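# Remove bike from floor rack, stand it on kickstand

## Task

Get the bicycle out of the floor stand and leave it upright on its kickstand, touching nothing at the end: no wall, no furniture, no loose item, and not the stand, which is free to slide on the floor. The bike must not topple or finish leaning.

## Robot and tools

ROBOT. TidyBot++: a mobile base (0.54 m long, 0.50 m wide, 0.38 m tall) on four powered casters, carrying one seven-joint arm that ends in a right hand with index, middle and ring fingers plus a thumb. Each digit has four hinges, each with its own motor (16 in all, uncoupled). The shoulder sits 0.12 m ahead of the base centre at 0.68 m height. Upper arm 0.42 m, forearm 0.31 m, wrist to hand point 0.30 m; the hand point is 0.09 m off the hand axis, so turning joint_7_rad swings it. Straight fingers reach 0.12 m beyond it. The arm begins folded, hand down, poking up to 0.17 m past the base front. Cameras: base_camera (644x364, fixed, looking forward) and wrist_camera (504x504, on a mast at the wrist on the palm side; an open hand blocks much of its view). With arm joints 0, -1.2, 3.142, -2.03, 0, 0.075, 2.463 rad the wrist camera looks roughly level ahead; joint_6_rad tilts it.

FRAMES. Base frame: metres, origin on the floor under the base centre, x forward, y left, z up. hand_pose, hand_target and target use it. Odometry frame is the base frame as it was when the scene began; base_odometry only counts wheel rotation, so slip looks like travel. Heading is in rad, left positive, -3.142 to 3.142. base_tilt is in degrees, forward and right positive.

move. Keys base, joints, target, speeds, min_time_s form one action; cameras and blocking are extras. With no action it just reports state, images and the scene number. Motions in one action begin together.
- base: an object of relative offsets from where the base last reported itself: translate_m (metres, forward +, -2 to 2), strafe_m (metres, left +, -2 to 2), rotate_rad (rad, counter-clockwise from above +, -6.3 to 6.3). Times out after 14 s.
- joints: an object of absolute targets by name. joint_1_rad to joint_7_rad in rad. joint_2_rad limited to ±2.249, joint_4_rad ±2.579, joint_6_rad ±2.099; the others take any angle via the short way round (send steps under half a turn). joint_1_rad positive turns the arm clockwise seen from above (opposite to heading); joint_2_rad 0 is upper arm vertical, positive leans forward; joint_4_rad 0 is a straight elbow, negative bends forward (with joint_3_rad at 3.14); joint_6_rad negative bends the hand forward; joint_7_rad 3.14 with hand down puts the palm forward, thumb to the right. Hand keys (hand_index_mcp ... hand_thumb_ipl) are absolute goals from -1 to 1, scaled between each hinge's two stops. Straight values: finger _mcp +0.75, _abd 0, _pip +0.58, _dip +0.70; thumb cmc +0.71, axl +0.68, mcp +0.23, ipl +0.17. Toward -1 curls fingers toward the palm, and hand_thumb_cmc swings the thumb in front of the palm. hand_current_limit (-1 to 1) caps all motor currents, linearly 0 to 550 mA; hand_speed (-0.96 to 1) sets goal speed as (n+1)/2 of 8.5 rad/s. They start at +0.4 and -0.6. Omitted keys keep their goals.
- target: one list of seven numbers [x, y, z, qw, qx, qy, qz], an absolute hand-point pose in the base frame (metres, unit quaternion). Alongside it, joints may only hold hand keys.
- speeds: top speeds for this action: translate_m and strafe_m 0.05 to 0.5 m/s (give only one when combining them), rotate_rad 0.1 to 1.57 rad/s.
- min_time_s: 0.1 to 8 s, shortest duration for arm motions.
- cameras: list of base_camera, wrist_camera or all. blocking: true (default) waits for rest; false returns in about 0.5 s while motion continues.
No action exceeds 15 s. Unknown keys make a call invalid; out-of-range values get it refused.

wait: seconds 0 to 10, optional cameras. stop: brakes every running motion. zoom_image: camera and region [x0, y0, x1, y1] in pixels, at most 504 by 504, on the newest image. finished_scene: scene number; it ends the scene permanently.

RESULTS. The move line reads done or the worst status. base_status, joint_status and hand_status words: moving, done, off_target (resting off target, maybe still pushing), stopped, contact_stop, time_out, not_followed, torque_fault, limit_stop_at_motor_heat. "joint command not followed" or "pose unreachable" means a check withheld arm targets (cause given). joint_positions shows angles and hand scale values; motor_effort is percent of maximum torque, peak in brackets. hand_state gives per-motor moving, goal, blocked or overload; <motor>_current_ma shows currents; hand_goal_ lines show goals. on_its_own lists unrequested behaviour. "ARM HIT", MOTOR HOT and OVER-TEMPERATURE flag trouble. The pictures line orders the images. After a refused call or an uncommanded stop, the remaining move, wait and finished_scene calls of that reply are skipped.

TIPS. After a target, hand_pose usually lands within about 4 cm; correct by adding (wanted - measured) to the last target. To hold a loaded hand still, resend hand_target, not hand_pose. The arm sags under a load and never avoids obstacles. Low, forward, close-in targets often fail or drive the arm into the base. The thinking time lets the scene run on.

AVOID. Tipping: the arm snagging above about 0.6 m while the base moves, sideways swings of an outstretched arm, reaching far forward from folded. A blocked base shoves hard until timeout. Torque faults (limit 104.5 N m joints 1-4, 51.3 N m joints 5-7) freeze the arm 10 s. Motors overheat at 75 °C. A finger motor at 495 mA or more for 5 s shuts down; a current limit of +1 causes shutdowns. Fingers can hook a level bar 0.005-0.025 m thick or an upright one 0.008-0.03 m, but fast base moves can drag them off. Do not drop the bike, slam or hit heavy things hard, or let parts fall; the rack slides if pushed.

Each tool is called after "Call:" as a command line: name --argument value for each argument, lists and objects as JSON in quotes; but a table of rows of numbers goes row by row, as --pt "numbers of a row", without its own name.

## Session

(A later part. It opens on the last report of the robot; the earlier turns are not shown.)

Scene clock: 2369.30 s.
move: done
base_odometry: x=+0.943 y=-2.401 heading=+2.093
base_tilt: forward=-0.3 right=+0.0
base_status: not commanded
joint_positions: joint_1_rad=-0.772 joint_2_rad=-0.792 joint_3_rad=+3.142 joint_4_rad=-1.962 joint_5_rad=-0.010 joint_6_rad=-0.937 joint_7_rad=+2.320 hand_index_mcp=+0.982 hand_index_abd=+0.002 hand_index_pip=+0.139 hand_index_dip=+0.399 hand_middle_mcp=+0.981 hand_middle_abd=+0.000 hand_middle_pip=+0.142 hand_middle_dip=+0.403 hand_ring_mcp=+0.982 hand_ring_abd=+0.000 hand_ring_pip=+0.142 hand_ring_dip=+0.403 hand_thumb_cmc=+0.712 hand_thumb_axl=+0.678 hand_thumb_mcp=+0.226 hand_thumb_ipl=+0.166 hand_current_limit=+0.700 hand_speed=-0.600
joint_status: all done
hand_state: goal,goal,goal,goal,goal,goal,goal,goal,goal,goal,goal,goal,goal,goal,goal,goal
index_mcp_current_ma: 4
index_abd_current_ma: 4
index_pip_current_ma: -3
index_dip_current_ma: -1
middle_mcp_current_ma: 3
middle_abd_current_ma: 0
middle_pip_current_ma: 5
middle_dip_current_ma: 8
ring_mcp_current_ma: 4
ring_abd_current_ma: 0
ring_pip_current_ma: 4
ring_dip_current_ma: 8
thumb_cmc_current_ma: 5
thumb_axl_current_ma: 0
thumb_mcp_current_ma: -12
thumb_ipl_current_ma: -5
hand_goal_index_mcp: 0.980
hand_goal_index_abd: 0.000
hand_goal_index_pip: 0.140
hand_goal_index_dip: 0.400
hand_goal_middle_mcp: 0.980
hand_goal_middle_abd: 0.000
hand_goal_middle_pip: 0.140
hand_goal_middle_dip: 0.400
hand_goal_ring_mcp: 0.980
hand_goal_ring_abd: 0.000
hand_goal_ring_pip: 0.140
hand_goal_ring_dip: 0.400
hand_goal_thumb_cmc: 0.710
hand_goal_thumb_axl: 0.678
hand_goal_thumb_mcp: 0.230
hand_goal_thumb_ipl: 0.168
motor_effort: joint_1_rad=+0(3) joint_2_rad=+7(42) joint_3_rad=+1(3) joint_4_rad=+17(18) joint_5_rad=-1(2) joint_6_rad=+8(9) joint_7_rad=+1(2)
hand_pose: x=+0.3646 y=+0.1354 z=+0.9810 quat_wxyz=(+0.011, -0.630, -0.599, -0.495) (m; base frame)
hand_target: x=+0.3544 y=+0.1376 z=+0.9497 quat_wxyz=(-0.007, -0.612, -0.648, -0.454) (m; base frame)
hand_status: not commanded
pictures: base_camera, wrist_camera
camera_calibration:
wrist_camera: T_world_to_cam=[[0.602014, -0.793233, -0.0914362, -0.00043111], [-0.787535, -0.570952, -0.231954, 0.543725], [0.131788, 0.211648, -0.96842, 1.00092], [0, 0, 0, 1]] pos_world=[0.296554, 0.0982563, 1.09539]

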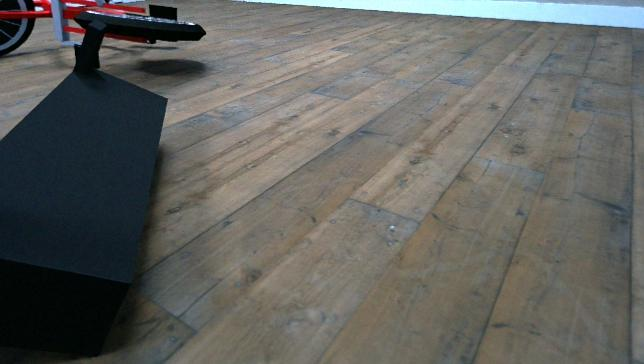

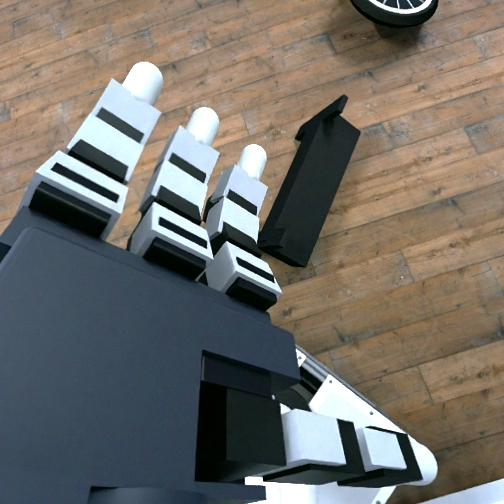

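Call:
move --base '{"rotate_rad": -0.85}' --speeds '{"rotate_rad": 0.6}' --cameras '["all"]'

Scene clock: 2433.13 s.
move: done
base_odometry: x=+0.943 y=-2.401 heading=+1.243
base_tilt: forward=-0.3 right=+0.0
base_status: done
joint_positions: joint_1_rad=-0.775 joint_2_rad=-0.792 joint_3_rad=+3.142 joint_4_rad=-1.962 joint_5_rad=-0.010 joint_6_rad=-0.938 joint_7_rad=+2.322 hand_index_mcp=+0.982 hand_index_abd=+0.002 hand_index_pip=+0.139 hand_index_dip=+0.399 hand_middle_mcp=+0.982 hand_middle_abd=+0.000 hand_middle_pip=+0.142 hand_middle_dip=+0.403 hand_ring_mcp=+0.982 hand_ring_abd=+0.000 hand_ring_pip=+0.142 hand_ring_dip=+0.403 hand_thumb_cmc=+0.713 hand_thumb_axl=+0.678 hand_thumb_mcp=+0.226 hand_thumb_ipl=+0.166 hand_current_limit=+0.700 hand_speed=-0.600
joint_status: not commanded
hand_state: goal,goal,goal,goal,goal,goal,goal,goal,goal,goal,goal,goal,goal,goal,goal,goal
index_mcp_current_ma: 5
index_abd_current_ma: 4
index_pip_current_ma: -2
index_dip_current_ma: -1
middle_mcp_current_ma: 4
middle_abd_current_ma: 0
middle_pip_current_ma: 5
middle_dip_current_ma: 8
ring_mcp_current_ma: 5
ring_abd_current_ma: 0
ring_pip_current_ma: 4
ring_dip_current_ma: 8
thumb_cmc_current_ma: 6
thumb_axl_current_ma: 0
thumb_mcp_current_ma: -12
thumb_ipl_current_ma: -5
hand_goal_index_mcp: 0.980
hand_goal_index_abd: 0.000
hand_goal_index_pip: 0.140
hand_goal_index_dip: 0.400
hand_goal_middle_mcp: 0.980
hand_goal_middle_abd: 0.000
hand_goal_middle_pip: 0.140
hand_goal_middle_dip: 0.400
hand_goal_ring_mcp: 0.980
hand_goal_ring_abd: 0.000
hand_goal_ring_pip: 0.140
hand_goal_ring_dip: 0.400
hand_goal_thumb_cmc: 0.710
hand_goal_thumb_axl: 0.678
hand_goal_thumb_mcp: 0.230
hand_goal_thumb_ipl: 0.168
motor_effort: joint_1_rad=+0(1) joint_2_rad=+6(7) joint_3_rad=+1(2) joint_4_rad=+17(18) joint_5_rad=-1(1) joint_6_rad=+8(8) joint_7_rad=+0(1)
hand_pose: x=+0.3642 y=+0.1362 z=+0.9806 quat_wxyz=(+0.011, -0.629, -0.600, -0.494) (m; base frame)
hand_target: x=+0.3544 y=+0.1376 z=+0.9497 quat_wxyz=(-0.007, -0.612, -0.648, -0.454) (m; base frame)
hand_status: not commanded
pictures: base_camera, wrist_camera
camera_calibration:
wrist_camera: T_world_to_cam=[[0.605075, -0.791082, -0.0898553, -0.00252774], [-0.785289, -0.574399, -0.231056, 0.542452], [0.131171, 0.210368, -0.968782, 1.00125], [0, 0, 0, 1]] pos_world=[0.296176, 0.0989538, 1.0951]

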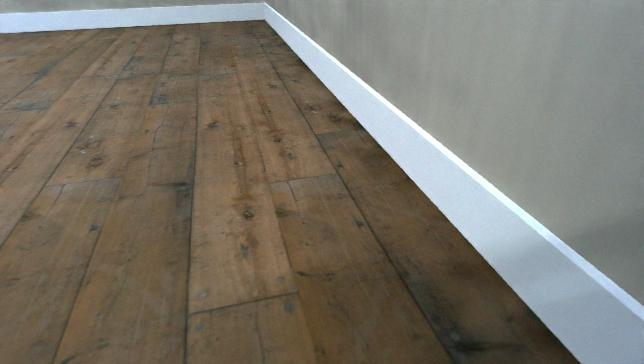

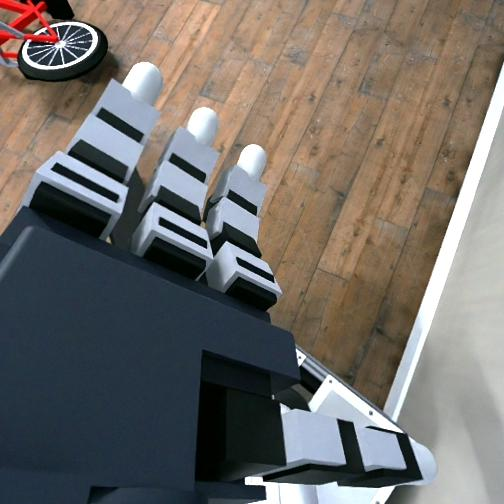

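Call:
move --base '{"rotate_rad": 0.21}' --speeds '{"rotate_rad": 0.6}'

Call:
move --base '{"translate_m": 1.1, "strafe_m": 0.03}' --cameras '["all"]'

Scene clock: 2445.43 s.
move: done
base_odometry: x=+0.943 y=-2.401 heading=+1.453
base_tilt: forward=-0.3 right=+0.0
base_status: done
joint_positions: joint_1_rad=-0.778 joint_2_rad=-0.792 joint_3_rad=+3.142 joint_4_rad=-1.962 joint_5_rad=-0.010 joint_6_rad=-0.938 joint_7_rad=+2.322 hand_index_mcp=+0.982 hand_index_abd=+0.002 hand_index_pip=+0.139 hand_index_dip=+0.399 hand_middle_mcp=+0.982 hand_middle_abd=+0.000 hand_middle_pip=+0.142 hand_middle_dip=+0.403 hand_ring_mcp=+0.982 hand_ring_abd=+0.000 hand_ring_pip=+0.142 hand_ring_dip=+0.403 hand_thumb_cmc=+0.713 hand_thumb_axl=+0.678 hand_thumb_mcp=+0.226 hand_thumb_ipl=+0.166 hand_current_limit=+0.700 hand_speed=-0.600
joint_status: not commanded
hand_state: goal,goal,goal,goal,goal,goal,goal,goal,goal,goal,goal,goal,goal,goal,goal,goal
index_mcp_current_ma: 5
index_abd_current_ma: 4
index_pip_current_ma: -2
index_dip_current_ma: -1
middle_mcp_current_ma: 4
middle_abd_current_ma: 0
middle_pip_current_ma: 5
middle_dip_current_ma: 8
ring_mcp_current_ma: 5
ring_abd_current_ma: 0
ring_pip_current_ma: 4
ring_dip_current_ma: 8
thumb_cmc_current_ma: 6
thumb_axl_current_ma: 0
thumb_mcp_current_ma: -12
thumb_ipl_current_ma: -5
hand_goal_index_mcp: 0.980
hand_goal_index_abd: 0.000
hand_goal_index_pip: 0.140
hand_goal_index_dip: 0.400
hand_goal_middle_mcp: 0.980
hand_goal_middle_abd: 0.000
hand_goal_middle_pip: 0.140
hand_goal_middle_dip: 0.400
hand_goal_ring_mcp: 0.980
hand_goal_ring_abd: 0.000
hand_goal_ring_pip: 0.140
hand_goal_ring_dip: 0.400
hand_goal_thumb_cmc: 0.710
hand_goal_thumb_axl: 0.678
hand_goal_thumb_mcp: 0.230
hand_goal_thumb_ipl: 0.168
motor_effort: joint_1_rad=-1(1) joint_2_rad=+6(7) joint_3_rad=+2(2) joint_4_rad=+17(18) joint_5_rad=-1(1) joint_6_rad=+8(8) joint_7_rad=+0(1)
hand_pose: x=+0.3638 y=+0.1369 z=+0.9805 quat_wxyz=(+0.012, -0.628, -0.601, -0.494) (m; base frame)
hand_target: x=+0.3544 y=+0.1376 z=+0.9497 quat_wxyz=(-0.007, -0.612, -0.648, -0.454) (m; base frame)
hand_status: not commanded
pictures: none

Scene clock: 2449.00 s.
move: done
base_odometry: x=+1.042 y=-1.305 heading=+1.453
base_tilt: forward=-0.3 right=+0.0
base_status: done
joint_positions: joint_1_rad=-0.778 joint_2_rad=-0.794 joint_3_rad=+3.142 joint_4_rad=-1.963 joint_5_rad=-0.010 joint_6_rad=-0.939 joint_7_rad=+2.322 hand_index_mcp=+0.982 hand_index_abd=+0.002 hand_index_pip=+0.139 hand_index_dip=+0.399 hand_middle_mcp=+0.982 hand_middle_abd=+0.000 hand_middle_pip=+0.142 hand_middle_dip=+0.403 hand_ring_mcp=+0.982 hand_ring_abd=+0.000 hand_ring_pip=+0.142 hand_ring_dip=+0.403 hand_thumb_cmc=+0.713 hand_thumb_axl=+0.678 hand_thumb_mcp=+0.226 hand_thumb_ipl=+0.166 hand_current_limit=+0.700 hand_speed=-0.600
joint_status: not commanded
hand_state: goal,goal,goal,goal,goal,goal,goal,goal,goal,goal,goal,goal,goal,goal,goal,goal
index_mcp_current_ma: 6
index_abd_current_ma: 4
index_pip_current_ma: -2
index_dip_current_ma: -1
middle_mcp_current_ma: 5
middle_abd_current_ma: 0
middle_pip_current_ma: 5
middle_dip_current_ma: 8
ring_mcp_current_ma: 6
ring_abd_current_ma: 0
ring_pip_current_ma: 4
ring_dip_current_ma: 8
thumb_cmc_current_ma: 7
thumb_axl_current_ma: 0
thumb_mcp_current_ma: -12
thumb_ipl_current_ma: -5
hand_goal_index_mcp: 0.980
hand_goal_index_abd: 0.000
hand_goal_index_pip: 0.140
hand_goal_index_dip: 0.400
hand_goal_middle_mcp: 0.980
hand_goal_middle_abd: 0.000
hand_goal_middle_pip: 0.140
hand_goal_middle_dip: 0.400
hand_goal_ring_mcp: 0.980
hand_goal_ring_abd: 0.000
hand_goal_ring_pip: 0.140
hand_goal_ring_dip: 0.400
hand_goal_thumb_cmc: 0.710
hand_goal_thumb_axl: 0.678
hand_goal_thumb_mcp: 0.230
hand_goal_thumb_ipl: 0.168
motor_effort: joint_1_rad=-1(1) joint_2_rad=+6(9) joint_3_rad=+1(3) joint_4_rad=+17(18) joint_5_rad=-1(1) joint_6_rad=+8(9) joint_7_rad=+0(1)
hand_pose: x=+0.3633 y=+0.1365 z=+0.9800 quat_wxyz=(+0.012, -0.628, -0.601, -0.494) (m; base frame)
hand_target: x=+0.3544 y=+0.1376 z=+0.9497 quat_wxyz=(-0.007, -0.612, -0.648, -0.454) (m; base frame)
hand_status: not commanded
pictures: base_camera, wrist_camera
camera_calibration:
wrist_camera: T_world_to_cam=[[0.607213, -0.789457, -0.0897222, -0.00301563], [-0.783838, -0.576731, -0.230173, 0.540691], [0.129966, 0.210092, -0.969005, 1.00146], [0, 0, 0, 1]] pos_world=[0.29549, 0.0990544, 1.0946]

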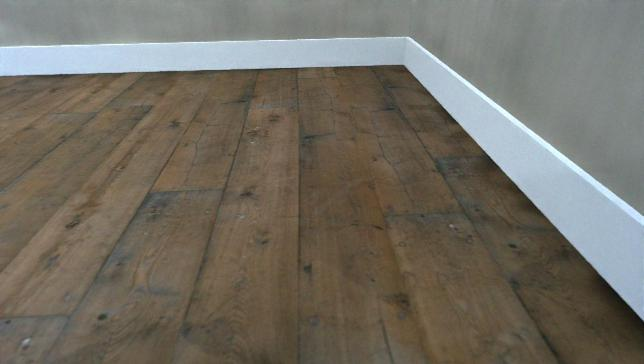

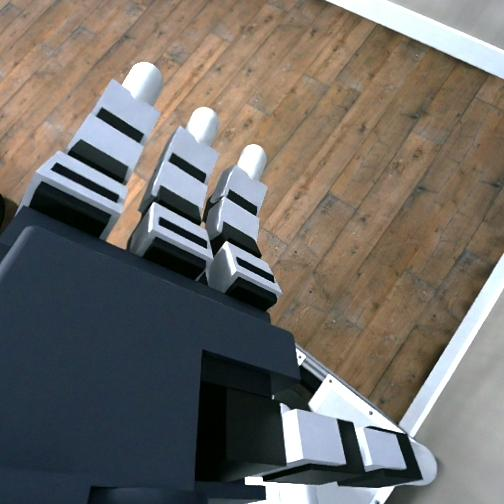

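Call:
move --base '{"translate_m": 0.9}'

Call:
move --base '{"rotate_rad": 2.1}' --cameras '["all"]'

Scene clock: 2457.97 s.
move: done
base_odometry: x=+1.148 y=-0.411 heading=+1.453
base_tilt: forward=-0.3 right=+0.0
base_status: done
joint_positions: joint_1_rad=-0.778 joint_2_rad=-0.795 joint_3_rad=+3.142 joint_4_rad=-1.964 joint_5_rad=-0.010 joint_6_rad=-0.939 joint_7_rad=+2.322 hand_index_mcp=+0.982 hand_index_abd=+0.002 hand_index_pip=+0.139 hand_index_dip=+0.399 hand_middle_mcp=+0.982 hand_middle_abd=+0.000 hand_middle_pip=+0.142 hand_middle_dip=+0.403 hand_ring_mcp=+0.982 hand_ring_abd=+0.000 hand_ring_pip=+0.142 hand_ring_dip=+0.403 hand_thumb_cmc=+0.713 hand_thumb_axl=+0.678 hand_thumb_mcp=+0.226 hand_thumb_ipl=+0.166 hand_current_limit=+0.700 hand_speed=-0.600
joint_status: not commanded
hand_state: goal,goal,goal,goal,goal,goal,goal,goal,goal,goal,goal,goal,goal,goal,goal,goal
index_mcp_current_ma: 6
index_abd_current_ma: 4
index_pip_current_ma: -2
index_dip_current_ma: -1
middle_mcp_current_ma: 5
middle_abd_current_ma: 0
middle_pip_current_ma: 5
middle_dip_current_ma: 8
ring_mcp_current_ma: 6
ring_abd_current_ma: 0
ring_pip_current_ma: 4
ring_dip_current_ma: 8
thumb_cmc_current_ma: 7
thumb_axl_current_ma: 0
thumb_mcp_current_ma: -12
thumb_ipl_current_ma: -5
hand_goal_index_mcp: 0.980
hand_goal_index_abd: 0.000
hand_goal_index_pip: 0.140
hand_goal_index_dip: 0.400
hand_goal_middle_mcp: 0.980
hand_goal_middle_abd: 0.000
hand_goal_middle_pip: 0.140
hand_goal_middle_dip: 0.400
hand_goal_ring_mcp: 0.980
hand_goal_ring_abd: 0.000
hand_goal_ring_pip: 0.140
hand_goal_ring_dip: 0.400
hand_goal_thumb_cmc: 0.710
hand_goal_thumb_axl: 0.678
hand_goal_thumb_mcp: 0.230
hand_goal_thumb_ipl: 0.168
motor_effort: joint_1_rad=-1(1) joint_2_rad=+6(8) joint_3_rad=+1(3) joint_4_rad=+17(18) joint_5_rad=+0(1) joint_6_rad=+8(9) joint_7_rad=+1(1)
hand_pose: x=+0.3630 y=+0.1361 z=+0.9800 quat_wxyz=(+0.012, -0.628, -0.601, -0.494) (m; base frame)
hand_target: x=+0.3544 y=+0.1376 z=+0.9497 quat_wxyz=(-0.007, -0.612, -0.648, -0.454) (m; base frame)
hand_status: not commanded
pictures: none

Scene clock: 2460.80 s.
move: done
base_odometry: x=+1.148 y=-0.411 heading=-2.730
base_tilt: forward=-0.3 right=+0.0
base_status: done
joint_positions: joint_1_rad=-0.793 joint_2_rad=-0.796 joint_3_rad=+3.142 joint_4_rad=-1.967 joint_5_rad=-0.011 joint_6_rad=-0.944 joint_7_rad=+2.323 hand_index_mcp=+0.985 hand_index_abd=+0.002 hand_index_pip=+0.140 hand_index_dip=+0.399 hand_middle_mcp=+0.984 hand_middle_abd=+0.001 hand_middle_pip=+0.142 hand_middle_dip=+0.403 hand_ring_mcp=+0.985 hand_ring_abd=+0.001 hand_ring_pip=+0.142 hand_ring_dip=+0.403 hand_thumb_cmc=+0.715 hand_thumb_axl=+0.678 hand_thumb_mcp=+0.226 hand_thumb_ipl=+0.166 hand_current_limit=+0.700 hand_speed=-0.600
joint_status: not commanded
hand_state: goal,goal,goal,goal,goal,goal,goal,goal,goal,goal,goal,goal,goal,goal,goal,goal
index_mcp_current_ma: 15
index_abd_current_ma: 4
index_pip_current_ma: 1
index_dip_current_ma: -1
middle_mcp_current_ma: 12
middle_abd_current_ma: 3
middle_pip_current_ma: 6
middle_dip_current_ma: 8
ring_mcp_current_ma: 14
ring_abd_current_ma: 3
ring_pip_current_ma: 5
ring_dip_current_ma: 8
thumb_cmc_current_ma: 13
thumb_axl_current_ma: 0
thumb_mcp_current_ma: -12
thumb_ipl_current_ma: -5
hand_goal_index_mcp: 0.980
hand_goal_index_abd: 0.000
hand_goal_index_pip: 0.140
hand_goal_index_dip: 0.400
hand_goal_middle_mcp: 0.980
hand_goal_middle_abd: 0.000
hand_goal_middle_pip: 0.140
hand_goal_middle_dip: 0.400
hand_goal_ring_mcp: 0.980
hand_goal_ring_abd: 0.000
hand_goal_ring_pip: 0.140
hand_goal_ring_dip: 0.400
hand_goal_thumb_cmc: 0.710
hand_goal_thumb_axl: 0.678
hand_goal_thumb_mcp: 0.230
hand_goal_thumb_ipl: 0.168
motor_effort: joint_1_rad=-1(8) joint_2_rad=+6(10) joint_3_rad=+1(4) joint_4_rad=+17(18) joint_5_rad=+0(3) joint_6_rad=+8(9) joint_7_rad=+0(1)
hand_pose: x=+0.3601 y=+0.1394 z=+0.9769 quat_wxyz=(+0.015, -0.624, -0.608, -0.491) (m; base frame)
hand_target: x=+0.3544 y=+0.1376 z=+0.9497 quat_wxyz=(-0.007, -0.612, -0.648, -0.454) (m; base frame)
hand_status: not commanded
pictures: base_camera, wrist_camera
camera_calibration:
wrist_camera: T_world_to_cam=[[0.619711, -0.779915, -0.0876967, -0.00683348], [-0.775208, -0.590835, -0.223534, 0.531526], [0.122523, 0.206509, -0.970743, 1.00316], [0, 0, 0, 1]] pos_world=[0.293367, 0.101552, 1.09203]

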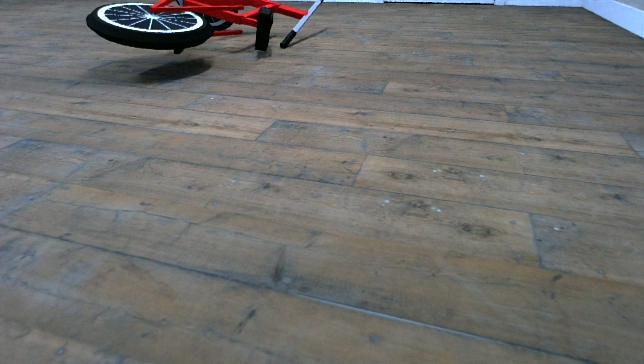

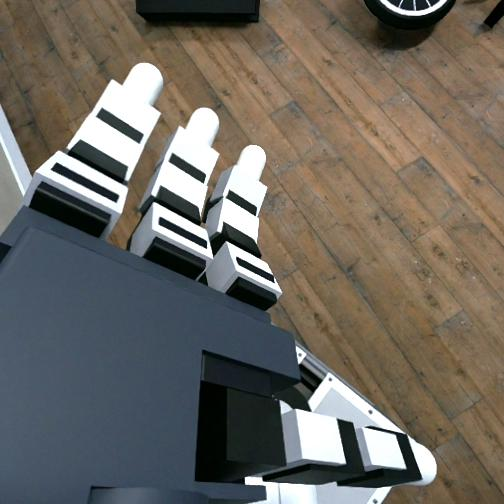

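Call:
move --base '{"translate_m": 1.0, "strafe_m": -0.7}'

Call:
move --base '{"rotate_rad": 0.54}' --joints '{"joint_1_rad": -0.77, "joint_2_rad": -1.2, "joint_4_rad": -2.0, "joint_6_rad": -1.1, "joint_7_rad": 2.4, "hand_index_mcp": 0.75, "hand_middle_mcp": 0.75, "hand_ring_mcp": 0.75, "hand_index_pip": 0.58, "hand_middle_pip": 0.58, "hand_ring_pip": 0.58, "hand_index_dip": 0.7, "hand_middle_dip": 0.7, "hand_ring_dip": 0.7, "hand_thumb_cmc": -0.57, "hand_current_limit": 0.4}' --cameras '["all"]'

Scene clock: 2498.70 s.
move: done
base_odometry: x=-0.048 y=-0.169 heading=-2.730
base_tilt: forward=-0.3 right=+0.0
base_status: done
joint_positions: joint_1_rad=-0.793 joint_2_rad=-0.796 joint_3_rad=+3.142 joint_4_rad=-1.967 joint_5_rad=-0.011 joint_6_rad=-0.944 joint_7_rad=+2.323 hand_index_mcp=+0.985 hand_index_abd=+0.002 hand_index_pip=+0.140 hand_index_dip=+0.399 hand_middle_mcp=+0.984 hand_middle_abd=+0.001 hand_middle_pip=+0.142 hand_middle_dip=+0.403 hand_ring_mcp=+0.985 hand_ring_abd=+0.001 hand_ring_pip=+0.142 hand_ring_dip=+0.403 hand_thumb_cmc=+0.715 hand_thumb_axl=+0.678 hand_thumb_mcp=+0.226 hand_thumb_ipl=+0.166 hand_current_limit=+0.700 hand_speed=-0.600
joint_status: not commanded
hand_state: goal,goal,goal,goal,goal,goal,goal,goal,goal,goal,goal,goal,goal,goal,goal,goal
index_mcp_current_ma: 15
index_abd_current_ma: 4
index_pip_current_ma: 1
index_dip_current_ma: -1
middle_mcp_current_ma: 12
middle_abd_current_ma: 3
middle_pip_current_ma: 6
middle_dip_current_ma: 8
ring_mcp_current_ma: 14
ring_abd_current_ma: 3
ring_pip_current_ma: 5
ring_dip_current_ma: 8
thumb_cmc_current_ma: 13
thumb_axl_current_ma: 0
thumb_mcp_current_ma: -12
thumb_ipl_current_ma: -5
hand_goal_index_mcp: 0.980
hand_goal_index_abd: 0.000
hand_goal_index_pip: 0.140
hand_goal_index_dip: 0.400
hand_goal_middle_mcp: 0.980
hand_goal_middle_abd: 0.000
hand_goal_middle_pip: 0.140
hand_goal_middle_dip: 0.400
hand_goal_ring_mcp: 0.980
hand_goal_ring_abd: 0.000
hand_goal_ring_pip: 0.140
hand_goal_ring_dip: 0.400
hand_goal_thumb_cmc: 0.710
hand_goal_thumb_axl: 0.678
hand_goal_thumb_mcp: 0.230
hand_goal_thumb_ipl: 0.168
motor_effort: joint_1_rad=-1(1) joint_2_rad=+6(7) joint_3_rad=+2(3) joint_4_rad=+17(17) joint_5_rad=-1(1) joint_6_rad=+8(9) joint_7_rad=+1(1)
hand_pose: x=+0.3601 y=+0.1394 z=+0.9769 quat_wxyz=(+0.015, -0.624, -0.608, -0.491) (m; base frame)
hand_target: x=+0.3544 y=+0.1376 z=+0.9497 quat_wxyz=(-0.007, -0.612, -0.648, -0.454) (m; base frame)
hand_status: not commanded
pictures: none

Scene clock: 2500.23 s.
move: done
base_odometry: x=-0.048 y=-0.169 heading=-2.190
base_tilt: forward=-0.3 right=+0.0
base_status: done
joint_positions: joint_1_rad=-0.793 joint_2_rad=-1.183 joint_3_rad=+3.142 joint_4_rad=-1.968 joint_5_rad=-0.011 joint_6_rad=-1.036 joint_7_rad=+2.323 hand_index_mcp=+0.763 hand_index_abd=+0.002 hand_index_pip=+0.579 hand_index_dip=+0.697 hand_middle_mcp=+0.760 hand_middle_abd=+0.001 hand_middle_pip=+0.579 hand_middle_dip=+0.697 hand_ring_mcp=+0.762 hand_ring_abd=+0.001 hand_ring_pip=+0.579 hand_ring_dip=+0.697 hand_thumb_cmc=-0.555 hand_thumb_axl=+0.678 hand_thumb_mcp=+0.226 hand_thumb_ipl=+0.166 hand_current_limit=+0.400 hand_speed=-0.600
joint_status: all done
hand_state: goal,goal,goal,goal,goal,goal,goal,goal,goal,goal,goal,goal,goal,goal,goal,goal
index_mcp_current_ma: 42
index_abd_current_ma: 4
index_pip_current_ma: -3
index_dip_current_ma: -7
middle_mcp_current_ma: 33
middle_abd_current_ma: 3
middle_pip_current_ma: -2
middle_dip_current_ma: -7
ring_mcp_current_ma: 39
ring_abd_current_ma: 3
ring_pip_current_ma: -2
ring_dip_current_ma: -7
thumb_cmc_current_ma: 49
thumb_axl_current_ma: 0
thumb_mcp_current_ma: -12
thumb_ipl_current_ma: -5
hand_goal_index_mcp: 0.750
hand_goal_index_abd: 0.000
hand_goal_index_pip: 0.580
hand_goal_index_dip: 0.700
hand_goal_middle_mcp: 0.750
hand_goal_middle_abd: 0.000
hand_goal_middle_pip: 0.580
hand_goal_middle_dip: 0.700
hand_goal_ring_mcp: 0.750
hand_goal_ring_abd: 0.000
hand_goal_ring_pip: 0.580
hand_goal_ring_dip: 0.700
hand_goal_thumb_cmc: -0.570
hand_goal_thumb_axl: 0.678
hand_goal_thumb_mcp: 0.230
hand_goal_thumb_ipl: 0.168
motor_effort: joint_1_rad=-1(2) joint_2_rad=+16(17) joint_3_rad=+1(2) joint_4_rad=+14(18) joint_5_rad=-1(1) joint_6_rad=+9(10) joint_7_rad=+1(1)
hand_pose: x=+0.2666 y=+0.0447 z=+1.0286 quat_wxyz=(+0.018, -0.565, -0.552, -0.613) (m; base frame)
hand_target: x=+0.2659 y=+0.0408 z=+1.0006 quat_wxyz=(-0.017, -0.567, -0.583, -0.581) (m; base frame)
hand_status: not commanded
pictures: base_camera, wrist_camera
camera_calibration:
wrist_camera: T_world_to_cam=[[0.641708, -0.757756, -0.118391, 0.00651801], [-0.699677, -0.515184, -0.495012, 0.670438], [0.314105, 0.400489, -0.860782, 0.911505], [0, 0, 0, 1]] pos_world=[0.178599, -0.0147093, 1.11725]

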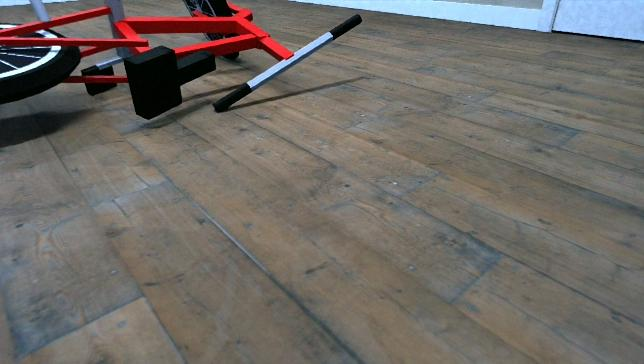

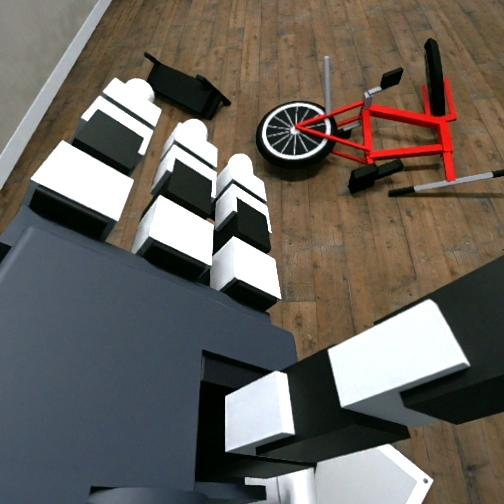

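Call:
move --base '{"rotate_rad": 0.45}'

Call:
move --base '{"strafe_m": -0.64}' --joints '{"joint_1_rad": 0, "joint_2_rad": 1.6, "joint_3_rad": 3.142, "joint_4_rad": -1.6, "joint_5_rad": 0, "joint_6_rad": 1.534, "joint_7_rad": 3.564}' --min_time_s 6 --cameras '["all"]'

Scene clock: 2589.87 s.
move: done
base_odometry: x=-0.048 y=-0.169 heading=-1.740
base_tilt: forward=-0.3 right=+0.0
base_status: done
joint_positions: joint_1_rad=-0.791 joint_2_rad=-1.183 joint_3_rad=+3.142 joint_4_rad=-1.968 joint_5_rad=-0.011 joint_6_rad=-1.036 joint_7_rad=+2.323 hand_index_mcp=+0.763 hand_index_abd=+0.002 hand_index_pip=+0.579 hand_index_dip=+0.697 hand_middle_mcp=+0.760 hand_middle_abd=+0.001 hand_middle_pip=+0.579 hand_middle_dip=+0.697 hand_ring_mcp=+0.762 hand_ring_abd=+0.001 hand_ring_pip=+0.579 hand_ring_dip=+0.697 hand_thumb_cmc=-0.555 hand_thumb_axl=+0.678 hand_thumb_mcp=+0.226 hand_thumb_ipl=+0.166 hand_current_limit=+0.400 hand_speed=-0.600
joint_status: not commanded
hand_state: goal,goal,goal,goal,goal,goal,goal,goal,goal,goal,goal,goal,goal,goal,goal,goal
index_mcp_current_ma: 42
index_abd_current_ma: 4
index_pip_current_ma: -3
index_dip_current_ma: -7
middle_mcp_current_ma: 33
middle_abd_current_ma: 3
middle_pip_current_ma: -2
middle_dip_current_ma: -7
ring_mcp_current_ma: 39
ring_abd_current_ma: 3
ring_pip_current_ma: -2
ring_dip_current_ma: -7
thumb_cmc_current_ma: 49
thumb_axl_current_ma: 0
thumb_mcp_current_ma: -12
thumb_ipl_current_ma: -5
hand_goal_index_mcp: 0.750
hand_goal_index_abd: 0.000
hand_goal_index_pip: 0.580
hand_goal_index_dip: 0.700
hand_goal_middle_mcp: 0.750
hand_goal_middle_abd: 0.000
hand_goal_middle_pip: 0.580
hand_goal_middle_dip: 0.700
hand_goal_ring_mcp: 0.750
hand_goal_ring_abd: 0.000
hand_goal_ring_pip: 0.580
hand_goal_ring_dip: 0.700
hand_goal_thumb_cmc: -0.570
hand_goal_thumb_axl: 0.678
hand_goal_thumb_mcp: 0.230
hand_goal_thumb_ipl: 0.168
motor_effort: joint_1_rad=-1(1) joint_2_rad=+16(16) joint_3_rad=+2(2) joint_4_rad=+15(15) joint_5_rad=-1(1) joint_6_rad=+9(9) joint_7_rad=+0(1)
hand_pose: x=+0.2667 y=+0.0445 z=+1.0284 quat_wxyz=(+0.017, -0.566, -0.551, -0.613) (m; base frame)
hand_target: x=+0.2659 y=+0.0408 z=+1.0006 quat_wxyz=(-0.017, -0.567, -0.583, -0.581) (m; base frame)
hand_status: not commanded
pictures: none

Scene clock: 2596.50 s.
move: done
base_odometry: x=-0.679 y=-0.062 heading=-1.739
base_tilt: forward=-0.2 right=+0.0
base_status: done
joint_positions: joint_1_rad=-0.024 joint_2_rad=+1.572 joint_3_rad=+3.142 joint_4_rad=-1.627 joint_5_rad=-0.011 joint_6_rad=+1.457 joint_7_rad=+3.485 hand_index_mcp=+0.763 hand_index_abd=+0.001 hand_index_pip=+0.580 hand_index_dip=+0.697 hand_middle_mcp=+0.760 hand_middle_abd=+0.002 hand_middle_pip=+0.580 hand_middle_dip=+0.697 hand_ring_mcp=+0.762 hand_ring_abd=+0.002 hand_ring_pip=+0.580 hand_ring_dip=+0.697 hand_thumb_cmc=-0.570 hand_thumb_axl=+0.678 hand_thumb_mcp=+0.227 hand_thumb_ipl=+0.166 hand_current_limit=+0.400 hand_speed=-0.600
joint_status: all done
hand_state: goal,goal,goal,goal,goal,goal,goal,goal,goal,goal,goal,goal,goal,goal,goal,goal
index_mcp_current_ma: 41
index_abd_current_ma: 3
index_pip_current_ma: 0
index_dip_current_ma: -6
middle_mcp_current_ma: 31
middle_abd_current_ma: 3
middle_pip_current_ma: 0
middle_dip_current_ma: -6
ring_mcp_current_ma: 38
ring_abd_current_ma: 3
ring_pip_current_ma: 0
ring_dip_current_ma: -6
thumb_cmc_current_ma: 0
thumb_axl_current_ma: 0
thumb_mcp_current_ma: -10
thumb_ipl_current_ma: -5
hand_goal_index_mcp: 0.750
hand_goal_index_abd: 0.000
hand_goal_index_pip: 0.580
hand_goal_index_dip: 0.700
hand_goal_middle_mcp: 0.750
hand_goal_middle_abd: 0.000
hand_goal_middle_pip: 0.580
hand_goal_middle_dip: 0.700
hand_goal_ring_mcp: 0.750
hand_goal_ring_abd: 0.000
hand_goal_ring_pip: 0.580
hand_goal_ring_dip: 0.700
hand_goal_thumb_cmc: -0.570
hand_goal_thumb_axl: 0.678
hand_goal_thumb_mcp: 0.230
hand_goal_thumb_ipl: 0.168
motor_effort: joint_1_rad=-1(2) joint_2_rad=-36(40) joint_3_rad=+0(4) joint_4_rad=+4(19) joint_5_rad=-1(2) joint_6_rad=+9(12) joint_7_rad=+0(2)
hand_pose: x=+0.8334 y=+0.0223 z=+0.4025 quat_wxyz=(-0.525, -0.436, -0.629, -0.374) (m; base frame)
hand_target: x=+0.8296 y=+0.0154 z=+0.4135 quat_wxyz=(-0.565, -0.402, -0.621, -0.365) (m; base frame)
hand_status: not commanded
pictures: base_camera, wrist_camera
camera_calibration:
wrist_camera: T_world_to_cam=[[0.086872, -0.511121, 0.855108, -0.383246], [-0.75839, -0.590518, -0.275922, 0.708023], [0.645986, -0.624535, -0.438928, -0.220051], [0, 0, 0, 1]] pos_world=[0.712401, 0.0847858, 0.42649]

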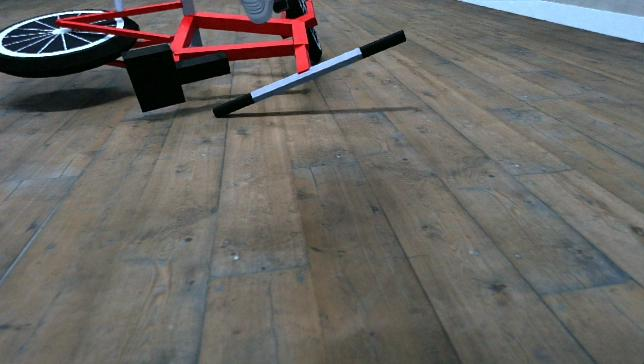

